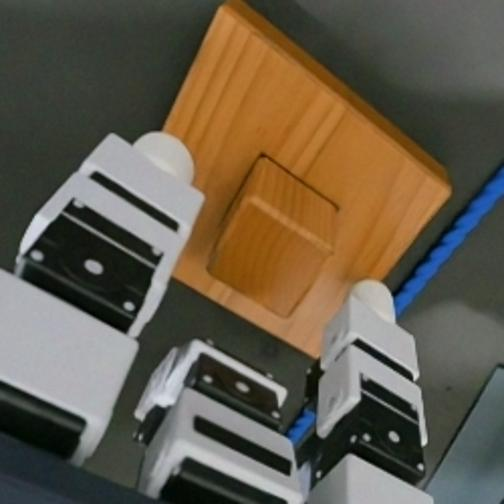

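Request:
{"name": "move", "arguments": {"target": [0,0,0,0,0,0,0.754,0,0.576,0.696,0.754,0,0.576,0.696,0.754,0,0.576,0.696,0.714,0.678,0.226,0.168,0.4,-0.6,0,0,-0.0075,0,0,0,0.754,-0.45,0.576,0.696,1,0,1,1,0.754,0.45,0.576,0.696,0.714,0.678,0.226,0.168,0.78,-0.94], "speed": 0.03}}

Request:
{"name": "move", "arguments": {"target": [0,0,0,0,0,0,0.754,0,0.576,0.696,0.754,0,0.576,0.696,0.754,0,0.576,0.696,0.714,0.678,0.226,0.168,0.4,-0.6,0,0,0.02,0,0,0,0.754,-0.45,0.576,0.696,1,0,1,1,0.754,0.45,0.576,0.696,0.714,0.678,0.226,0.168,0.78,-0.94], "speed": 0.03, "cameras": ["cam_right_wrist"]}}

Scene clock: 241.90 s.
left_arm: end_effector_position=(+0.0632, +0.2016, +0.1399) hand_goal=(+0.754, +0.000, +0.576, +0.696, +0.754, +0.000, +0.576, +0.696, +0.754, +0.000, +0.576, +0.696, +0.714, +0.678, +0.226, +0.168) hand_measured=(+0.754, +0.000, +0.576, +0.696, +0.754, +0.000, +0.576, +0.696, +0.754, +0.000, +0.576, +0.696, +0.714, +0.678, +0.224, +0.168) hand_current_ma=(-2, +0, +2, +0, -2, +0, +2, +0, -2, +0, +2, +0, +1, -2, -7, -1) hand_state=(goal, goal, goal, goal, goal, goal, goal, goal, goal, goal, goal, goal, goal, goal, goal, goal) hand_current_limit=0.40 hand_speed=-0.60 end_effector_quat_wxyz=(-0.019, +0.993, -0.115, +0.003) | right_arm: end_effector_position=(+0.1624, +0.3513, +0.1505) hand_goal=(+0.754, -0.450, +0.576, +0.696, +1.000, +0.000, +1.000, +1.000, +0.754, +0.450, +0.576, +0.696, +0.714, +0.678, +0.226, +0.168) hand_measured=(+0.754, -0.176, +0.578, +0.698, +0.990, +0.000, +0.992, +0.996, +0.754, +0.162, +0.578, +0.698, +0.714, +0.678, +0.224, +0.168) hand_current_ma=(+1, +162, +4, +5, -26, +0, -20, -6, -2, -211, +2, +4, +0, -1, -8, -1) hand_state=(goal, moving, goal, goal, goal, goal, goal, goal, goal, moving, goal, goal, goal, goal, goal, goal) hand_current_limit=0.78 hand_speed=-0.94 end_effector_quat_wxyz=(+0.000, +0.000, +1.000, +0.000)
Joint positions: left_arm=[4.991 -1.082 -2.503 -1.094 1.552 -2.633] | right_arm=[0.628 -2.025 2.457 -2.004 -1.57 -0.942]
Joint torques (N m): left_arm=[0.72 0.01 23.07 2.65 -0.18 0] | right_arm=[8.72 6.76 -10.52 -5.53 1.78 1.31]
Wrist force (N): left_arm=[0.1 -0.1 0.2] | right_arm=[0.0 0.5 1.0]
Wrist torque (N m): left_arm=[-0.02 -0.01 0.01] | right_arm=[-0.03 -0.04 -0.03]
Wrist force, peak (N): left_arm=[0.2 -0.2 -0.3] | right_arm=[0.0 0.5 1.0]
Hand target: left_arm +0.0632, +0.2016, +0.1399; -0.019, +0.993, -0.115, +0.003 | right_arm +0.1624, +0.3513, +0.1505; +0.000, +0.000, +1.000, +0.000
Off the commanded pose: left_arm 0.000 m, 0 deg | right_arm 0.000 m, 0 deg.
move: done

Scene clock: 242.80 s.
left_arm: end_effector_position=(+0.0632, +0.2016, +0.1399) hand_goal=(+0.754, +0.000, +0.576, +0.696, +0.754, +0.000, +0.576, +0.696, +0.754, +0.000, +0.576, +0.696, +0.714, +0.678, +0.226, +0.168) hand_measured=(+0.754, +0.000, +0.576, +0.696, +0.754, +0.000, +0.576, +0.696, +0.754, +0.000, +0.576, +0.696, +0.714, +0.678, +0.224, +0.168) hand_current_ma=(-2, +0, +2, +0, -2, +0, +2, +0, -2, +0, +2, +0, +1, -2, -7, -1) hand_state=(goal, goal, goal, goal, goal, goal, goal, goal, goal, goal, goal, goal, goal, goal, goal, goal) hand_current_limit=0.40 hand_speed=-0.60 end_effector_quat_wxyz=(-0.019, +0.993, -0.115, +0.003) | right_arm: end_effector_position=(+0.1624, +0.3514, +0.1624) hand_goal=(+0.754, -0.450, +0.576, +0.696, +1.000, +0.000, +1.000, +1.000, +0.754, +0.450, +0.576, +0.696, +0.714, +0.678, +0.226, +0.168) hand_measured=(+0.754, -0.202, +0.578, +0.698, +0.990, +0.000, +0.992, +0.996, +0.752, +0.190, +0.576, +0.698, +0.714, +0.678, +0.224, +0.168) hand_current_ma=(+1, +489, +3, +5, -26, +0, -20, -6, -3, -489, +1, +4, +0, -1, -8, -1) hand_state=(goal, blocked, goal, goal, goal, goal, goal, goal, goal, blocked, goal, goal, goal, goal, goal, goal) hand_current_limit=0.78 hand_speed=-0.94 end_effector_quat_wxyz=(+0.000, +0.000, +1.000, +0.000)
Joint positions: left_arm=[4.991 -1.082 -2.503 -1.094 1.552 -2.633] | right_arm=[0.628 -2.042 2.432 -1.962 -1.57 -0.942]
Joint torques (N m): left_arm=[0.63 0.13 22.57 2.64 -0.13 0.04] | right_arm=[2.12 -10.98 -33.81 -0.32 2 0.1]
Wrist force (N): left_arm=[0.2 -0.1 0.0] | right_arm=[-0.3 0.3 2.5]
Wrist torque (N m): left_arm=[-0.01 -0.02 0.02] | right_arm=[-0.18 -0.05 -0.04]
Wrist force, peak (N): left_arm=[0.2 -0.1 -0.2] | right_arm=[0.1 0.8 3.1]
Hand target: left_arm +0.0632, +0.2016, +0.1399; -0.019, +0.993, -0.115, +0.003 | right_arm +0.1624, +0.3513, +0.1625; +0.000, +0.000, +1.000, +0.000
Off the commanded pose: left_arm 0.000 m, 0 deg | right_arm 0.000 m, 0 deg.
move: done
Images, in order (width x height): cam_right_wrist 504x504.

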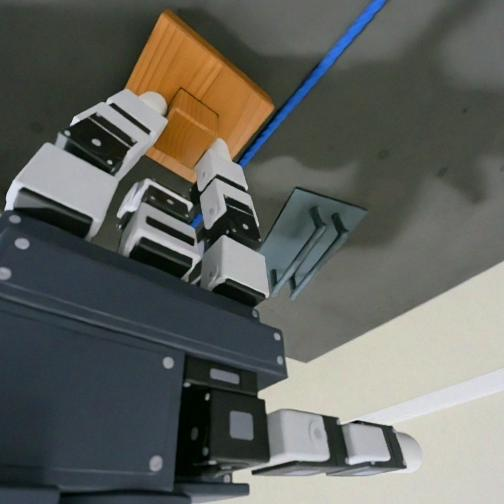

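Request:
{"name": "move", "arguments": {"target": [[0,0,0,0,0,0,0.754,0,0.576,0.696,0.754,0,0.576,0.696,0.754,0,0.576,0.696,0.714,0.678,0.226,0.168,0.4,-0.6,0,0,0.12,0,0,0,0.754,-0.45,0.576,0.696,1,0,1,1,0.754,0.45,0.576,0.696,0.714,0.678,0.226,0.168,0.78,-0.94],[0,0,0,0,0,0,0.754,0,0.576,0.696,0.754,0,0.576,0.696,0.754,0,0.576,0.696,0.714,0.678,0.226,0.168,0.4,-0.6,0.3093,-0.1167,0.1042,0,0,0.0972,0.754,-0.45,0.576,0.696,1,0,1,1,0.754,0.45,0.576,0.696,0.714,0.678,0.226,0.168,0.78,-0.94]], "speed": [0.1,0.18], "blend": [0.025,0], "cameras": ["cam_high","cam_right_wrist"]}}

Request:
{"name": "zoom_image", "arguments": {"camera": "cam_right_wrist", "region": [100, 0, 320, 220]}}

Request:
{"name": "zoom_image", "arguments": {"camera": "cam_high", "region": [100, 150, 220, 270]}}

Scene clock: 258.00 s.
left_arm: end_effector_position=(+0.0632, +0.2016, +0.1399) hand_goal=(+0.754, +0.000, +0.576, +0.696, +0.754, +0.000, +0.576, +0.696, +0.754, +0.000, +0.576, +0.696, +0.714, +0.678, +0.226, +0.168) hand_measured=(+0.754, +0.000, +0.576, +0.696, +0.754, +0.000, +0.576, +0.696, +0.754, +0.000, +0.576, +0.696, +0.714, +0.678, +0.224, +0.168) hand_current_ma=(-2, +0, +2, +0, -2, +0, +2, +0, -2, +0, +2, +0, +1, -2, -7, -1) hand_state=(goal, goal, goal, goal, goal, goal, goal, goal, goal, goal, goal, goal, goal, goal, goal, goal) hand_current_limit=0.40 hand_speed=-0.60 end_effector_quat_wxyz=(-0.019, +0.993, -0.115, +0.003) | right_arm: end_effector_position=(+0.3479, +0.2813, +0.2250) hand_goal=(+0.754, -0.450, +0.576, +0.696, +1.000, +0.000, +1.000, +1.000, +0.754, +0.450, +0.576, +0.696, +0.714, +0.678, +0.226, +0.168) hand_measured=(+0.754, -0.202, +0.578, +0.698, +0.990, +0.000, +0.992, +0.996, +0.754, +0.190, +0.576, +0.698, +0.714, +0.678, +0.224, +0.168) hand_current_ma=(+0, +489, +3, +5, -26, +0, -19, -6, +0, -489, +1, +4, +0, -1, -8, -1) hand_state=(goal, blocked, goal, goal, goal, goal, goal, goal, goal, blocked, goal, goal, goal, goal, goal, goal) hand_current_limit=0.78 hand_speed=-0.94 end_effector_quat_wxyz=(+0.000, -0.152, +0.988, +0.000)
Joint positions: left_arm=[4.991 -1.082 -2.503 -1.094 1.552 -2.633] | right_arm=[0.164 -1.793 2.111 -1.888 -1.57 -1.711]
Joint torques (N m): left_arm=[0.75 0.46 23.3 2.68 -0.16 0.04] | right_arm=[-10.81 -3.8 -33.34 -5.63 1.97 -1.58]
Wrist force (N): left_arm=[0.0 -0.1 0.1] | right_arm=[0.1 0.1 2.5]
Wrist torque (N m): left_arm=[-0.03 0.00 0.00] | right_arm=[-0.21 -0.10 0.14]
Wrist force, peak (N): left_arm=[0.4 0.1 0.0] | right_arm=[-0.3 0.4 3.2]
Hand target: left_arm +0.0632, +0.2016, +0.1399; -0.019, +0.993, -0.115, +0.003 | right_arm +0.3480, +0.2813, +0.2250; +0.000, -0.152, +0.988, +0.000
Off the commanded pose: left_arm 0.000 m, 0 deg | right_arm 0.000 m, 0 deg.
move: done
Images, in order (width x height): cam_high 504x504, cam_right_wrist 504x504.

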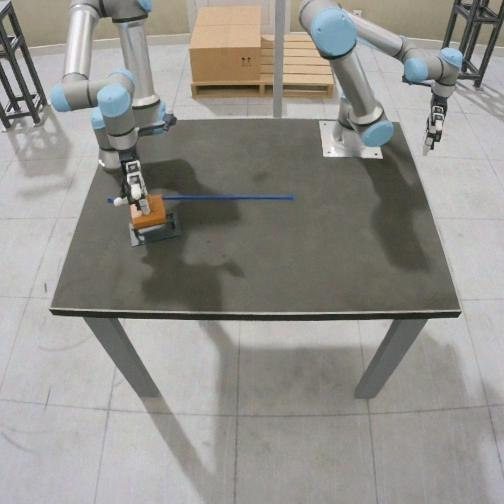

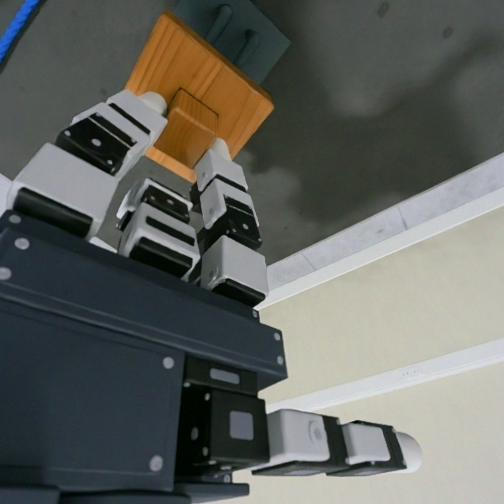

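Scaled by 2.291.

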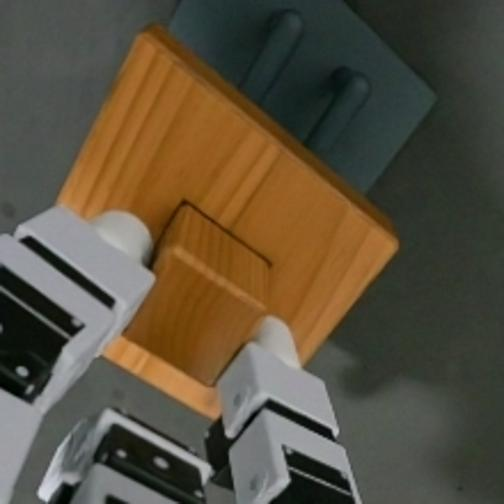

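Scaled by 4.200.

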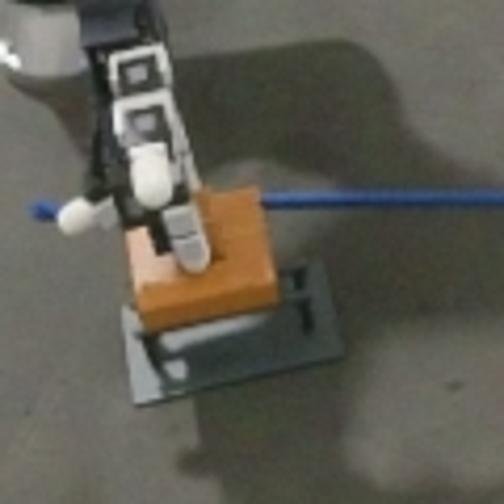

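Request:
{"name": "move", "arguments": {"target": [0,0,0,0,0,0,0.754,0,0.576,0.696,0.754,0,0.576,0.696,0.754,0,0.576,0.696,0.714,0.678,0.226,0.168,0.4,-0.6,0.0108,0.02,-0.03,0,0,0,0.754,-0.45,0.576,0.696,1,0,1,1,0.754,0.45,0.576,0.696,0.714,0.678,0.226,0.168,0.78,-0.94], "speed": 0.05}}

Request:
{"name": "move", "arguments": {"target": [0,0,0,0,0,0,0.754,0,0.576,0.696,0.754,0,0.576,0.696,0.754,0,0.576,0.696,0.714,0.678,0.226,0.168,0.4,-0.6,0,0,-0.025,0,0,0,0.754,-0.45,0.576,0.696,1,0,1,1,0.754,0.45,0.576,0.696,0.714,0.678,0.226,0.168,0.78,-0.94], "speed": 0.007, "stop_force": 4, "cameras": ["cam_high","cam_right_wrist"]}}

Request:
{"name": "zoom_image", "arguments": {"camera": "cam_right_wrist", "region": [100, 0, 320, 220]}}

Request:
{"name": "zoom_image", "arguments": {"camera": "cam_high", "region": [100, 150, 220, 270]}}

Scene clock: 285.20 s.
left_arm: end_effector_position=(+0.0632, +0.2016, +0.1399) hand_goal=(+0.754, +0.000, +0.576, +0.696, +0.754, +0.000, +0.576, +0.696, +0.754, +0.000, +0.576, +0.696, +0.714, +0.678, +0.226, +0.168) hand_measured=(+0.754, +0.000, +0.576, +0.696, +0.754, +0.000, +0.576, +0.696, +0.754, +0.000, +0.576, +0.696, +0.714, +0.678, +0.224, +0.168) hand_current_ma=(-2, +0, +2, +0, -2, +0, +2, +0, -2, +0, +2, +0, +1, -2, -7, -1) hand_state=(goal, goal, goal, goal, goal, goal, goal, goal, goal, goal, goal, goal, goal, goal, goal, goal) hand_current_limit=0.40 hand_speed=-0.60 end_effector_quat_wxyz=(-0.019, +0.993, -0.115, +0.003) | right_arm: end_effector_position=(+0.3544, +0.2933, +0.2071) hand_goal=(+0.754, -0.450, +0.576, +0.696, +1.000, +0.000, +1.000, +1.000, +0.754, +0.450, +0.576, +0.696, +0.714, +0.678, +0.226, +0.168) hand_measured=(+0.754, -0.202, +0.578, +0.698, +0.990, +0.000, +0.992, +0.996, +0.754, +0.190, +0.576, +0.698, +0.714, +0.678, +0.224, +0.168) hand_current_ma=(+0, +490, +3, +5, -26, +0, -19, -6, +0, -489, +1, +4, +0, -1, -8, -1) hand_state=(goal, blocked, goal, goal, goal, goal, goal, goal, goal, blocked, goal, goal, goal, goal, goal, goal) hand_current_limit=0.78 hand_speed=-0.94 end_effector_quat_wxyz=(+0.000, -0.152, +0.988, +0.000)
Joint positions: left_arm=[4.991 -1.082 -2.503 -1.094 1.552 -2.633] | right_arm=[0.191 -1.745 2.122 -1.948 -1.57 -1.684]
Joint torques (N m): left_arm=[0.88 0.5 22.46 2.61 -0.24 0.05] | right_arm=[9.81 -4.14 -10.16 -5.51 0.74 1.68]
Wrist force (N): left_arm=[0.0 -0.2 0.0] | right_arm=[0.0 0.2 2.3]
Wrist torque (N m): left_arm=[-0.04 0.00 0.00] | right_arm=[-0.18 -0.08 -0.03]
Wrist force, peak (N): left_arm=[-0.1 -0.3 0.3] | right_arm=[-0.2 0.4 3.0]
Hand target: left_arm +0.0632, +0.2016, +0.1399; -0.019, +0.993, -0.115, +0.003 | right_arm +0.3545, +0.2933, +0.2070; +0.000, -0.152, +0.988, +0.000
Off the commanded pose: left_arm 0.000 m, 0 deg | right_arm 0.000 m, 0 deg.
move: done

Scene clock: 287.80 s.
left_arm: end_effector_position=(+0.0632, +0.2016, +0.1399) hand_goal=(+0.754, +0.000, +0.576, +0.696, +0.754, +0.000, +0.576, +0.696, +0.754, +0.000, +0.576, +0.696, +0.714, +0.678, +0.226, +0.168) hand_measured=(+0.754, +0.000, +0.576, +0.696, +0.754, +0.000, +0.576, +0.696, +0.754, +0.000, +0.576, +0.696, +0.714, +0.678, +0.224, +0.168) hand_current_ma=(-2, +0, +2, +0, -2, +0, +2, +0, -2, +0, +2, +0, +1, -2, -7, -1) hand_state=(goal, goal, goal, goal, goal, goal, goal, goal, goal, goal, goal, goal, goal, goal, goal, goal) hand_current_limit=0.40 hand_speed=-0.60 end_effector_quat_wxyz=(-0.019, +0.993, -0.115, +0.003) | right_arm: end_effector_position=(+0.3545, +0.2933, +0.1973) hand_goal=(+0.754, -0.450, +0.576, +0.696, +1.000, +0.000, +1.000, +1.000, +0.754, +0.450, +0.576, +0.696, +0.714, +0.678, +0.226, +0.168) hand_measured=(+0.754, -0.202, +0.578, +0.698, +0.990, +0.000, +0.992, +0.996, +0.754, +0.190, +0.576, +0.698, +0.714, +0.678, +0.224, +0.168) hand_current_ma=(+0, +490, +3, +5, -26, +0, -19, -6, +0, -489, +1, +4, +0, -1, -8, -1) hand_state=(goal, blocked, goal, goal, goal, goal, goal, goal, goal, blocked, goal, goal, goal, goal, goal, goal) hand_current_limit=0.78 hand_speed=-0.94 end_effector_quat_wxyz=(+0.000, -0.152, +0.988, +0.000)
Joint positions: left_arm=[4.991 -1.082 -2.503 -1.094 1.552 -2.633] | right_arm=[0.192 -1.734 2.14 -1.977 -1.57 -1.684]
Joint torques (N m): left_arm=[0.21 0.09 22.86 2.56 -0.18 0.01] | right_arm=[8.98 -22.66 -32.17 -0.18 -1.62 1.73]
Wrist force (N): left_arm=[0.0 0.1 0.1] | right_arm=[-0.3 0.2 -0.5]
Wrist torque (N m): left_arm=[-0.01 0.01 -0.01] | right_arm=[0.05 -0.02 -0.05]
Wrist force, peak (N): left_arm=[0.1 -0.3 0.2] | right_arm=[0.5 -0.3 -6.5]
Hand target: left_arm +0.0632, +0.2016, +0.1399; -0.019, +0.993, -0.115, +0.003 | right_arm +0.3545, +0.2933, +0.1973; +0.000, -0.152, +0.988, +0.000 (not the last commanded pose)
Off the commanded pose: left_arm 0.000 m, 0 deg | right_arm 0.005 m, 0 deg.
move: contact (right_arm)
Images, in order (width x height): cam_high 504x504, cam_right_wrist 504x504.

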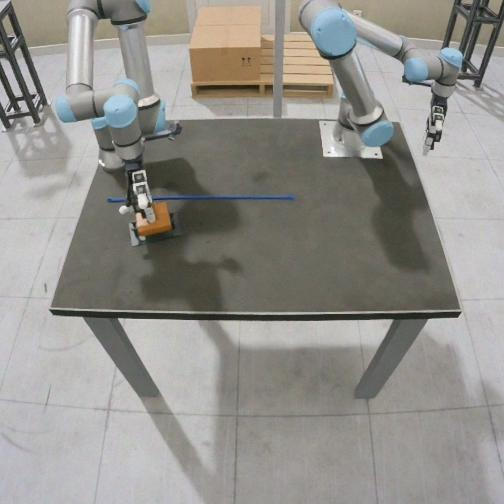

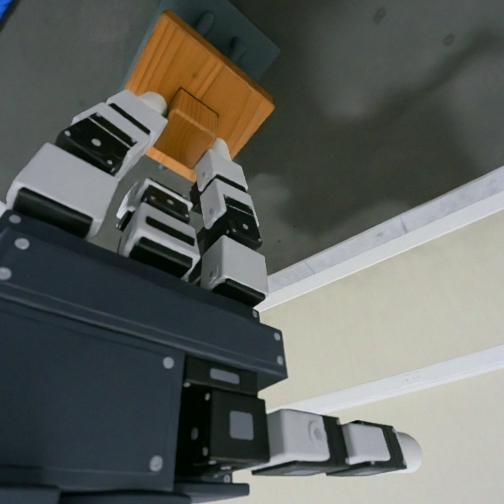

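Scaled by 2.291.

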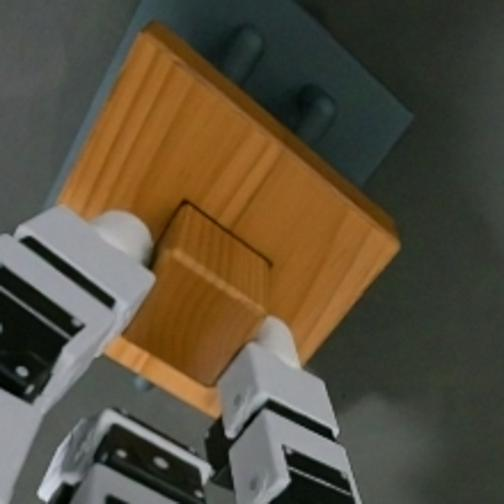

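Scaled by 4.200.

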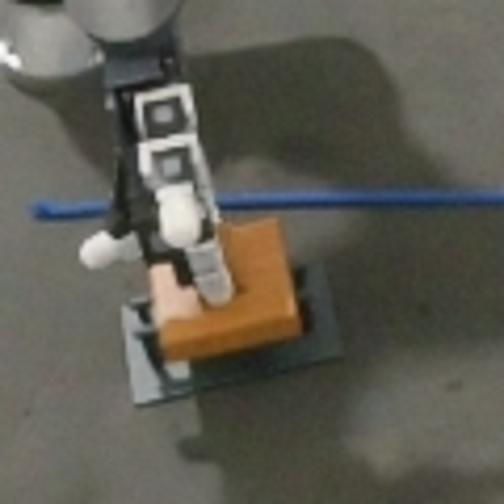

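Request:
{"name": "move", "arguments": {"target": [[0,0,0,0,0,0,0.754,0,0.576,0.696,0.754,0,0.576,0.696,0.754,0,0.576,0.696,0.714,0.678,0.226,0.168,0.4,-0.6,0,0,0.0,0,0,0,0.754,-0.05,0.576,0.696,1,0,1,1,0.754,0.05,0.576,0.696,0.714,0.678,0.226,0.168,0.6,-0.92],[0,0,0,0,0,0,0.754,0,0.576,0.696,0.754,0,0.576,0.696,0.754,0,0.576,0.696,0.714,0.678,0.226,0.168,0.4,-0.6,0,0,0.15,0,0,0,0.754,-0.05,0.576,0.696,1,0,1,1,0.754,0.05,0.576,0.696,0.714,0.678,0.226,0.168,0.6,-0.92]], "speed": [0.02,0.12], "cameras": ["cam_high","cam_right_wrist"]}}

Request:
{"name": "zoom_image", "arguments": {"camera": "cam_high", "region": [70, 140, 310, 270]}}

Scene clock: 305.27 s.
left_arm: end_effector_position=(+0.0632, +0.2016, +0.1399) hand_goal=(+0.754, +0.000, +0.576, +0.696, +0.754, +0.000, +0.576, +0.696, +0.754, +0.000, +0.576, +0.696, +0.714, +0.678, +0.226, +0.168) hand_measured=(+0.754, +0.000, +0.576, +0.696, +0.754, +0.000, +0.576, +0.696, +0.754, +0.000, +0.576, +0.696, +0.714, +0.678, +0.224, +0.168) hand_current_ma=(-2, +0, +2, +0, -2, +0, +2, +0, -2, +0, +2, +0, +1, -2, -7, -1) hand_state=(goal, goal, goal, goal, goal, goal, goal, goal, goal, goal, goal, goal, goal, goal, goal, goal) hand_current_limit=0.40 hand_speed=-0.60 end_effector_quat_wxyz=(-0.019, +0.993, -0.115, +0.003) | right_arm: end_effector_position=(+0.3545, +0.2933, +0.2872) hand_goal=(+0.754, -0.050, +0.576, +0.696, +1.000, +0.000, +1.000, +1.000, +0.754, +0.050, +0.576, +0.696, +0.714, +0.678, +0.226, +0.168) hand_measured=(+0.754, -0.052, +0.578, +0.698, +0.990, +0.000, +0.992, +0.996, +0.754, +0.054, +0.576, +0.698, +0.714, +0.678, +0.224, +0.168) hand_current_ma=(+0, -5, +3, +5, -26, +0, -19, -6, +0, +6, +1, +4, +0, -1, -8, -1) hand_state=(goal, goal, goal, goal, goal, goal, goal, goal, goal, goal, goal, goal, goal, goal, goal, goal) hand_current_limit=0.60 hand_speed=-0.92 end_effector_quat_wxyz=(+0.000, -0.152, +0.988, +0.000)
Joint positions: left_arm=[4.991 -1.082 -2.503 -1.094 1.552 -2.633] | right_arm=[0.192 -1.8 1.952 -1.724 -1.57 -1.684]
Joint torques (N m): left_arm=[0.63 0.44 22.77 2.61 -0.19 0.13] | right_arm=[-12.38 -21.35 -34.32 -0.01 -1.98 -1.92]
Wrist force (N): left_arm=[0.1 -0.1 0.1] | right_arm=[0.0 0.2 0.4]
Wrist torque (N m): left_arm=[-0.02 -0.02 0.01] | right_arm=[-0.06 -0.05 0.01]
Wrist force, peak (N): left_arm=[0.0 -0.1 0.4] | right_arm=[-0.1 0.3 -1.3]
Hand target: left_arm +0.0632, +0.2016, +0.1399; -0.019, +0.993, -0.115, +0.003 | right_arm +0.3545, +0.2933, +0.2873; +0.000, -0.152, +0.988, +0.000
Off the commanded pose: left_arm 0.000 m, 0 deg | right_arm 0.000 m, 0 deg.
move: done
Images, in order (width x height): cam_high 504x504, cam_right_wrist 504x504.

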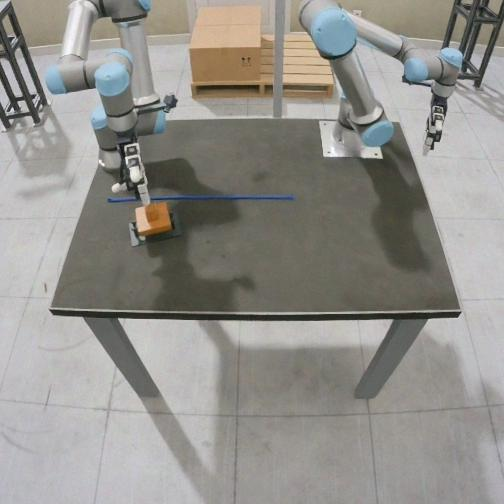

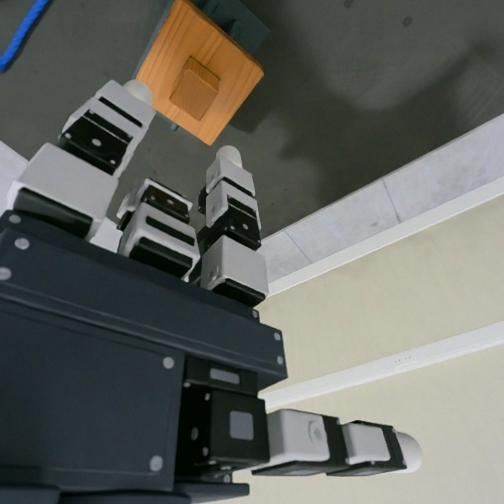

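Scaled by 2.100.

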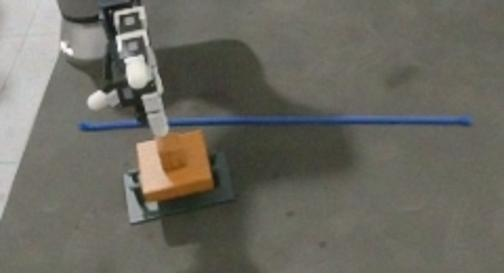

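The block is flat on the rails and the whole rope lies on the table.

Request:
{"name": "finished_scene", "arguments": {"scene": 3}}

The scene is finished: the task was done.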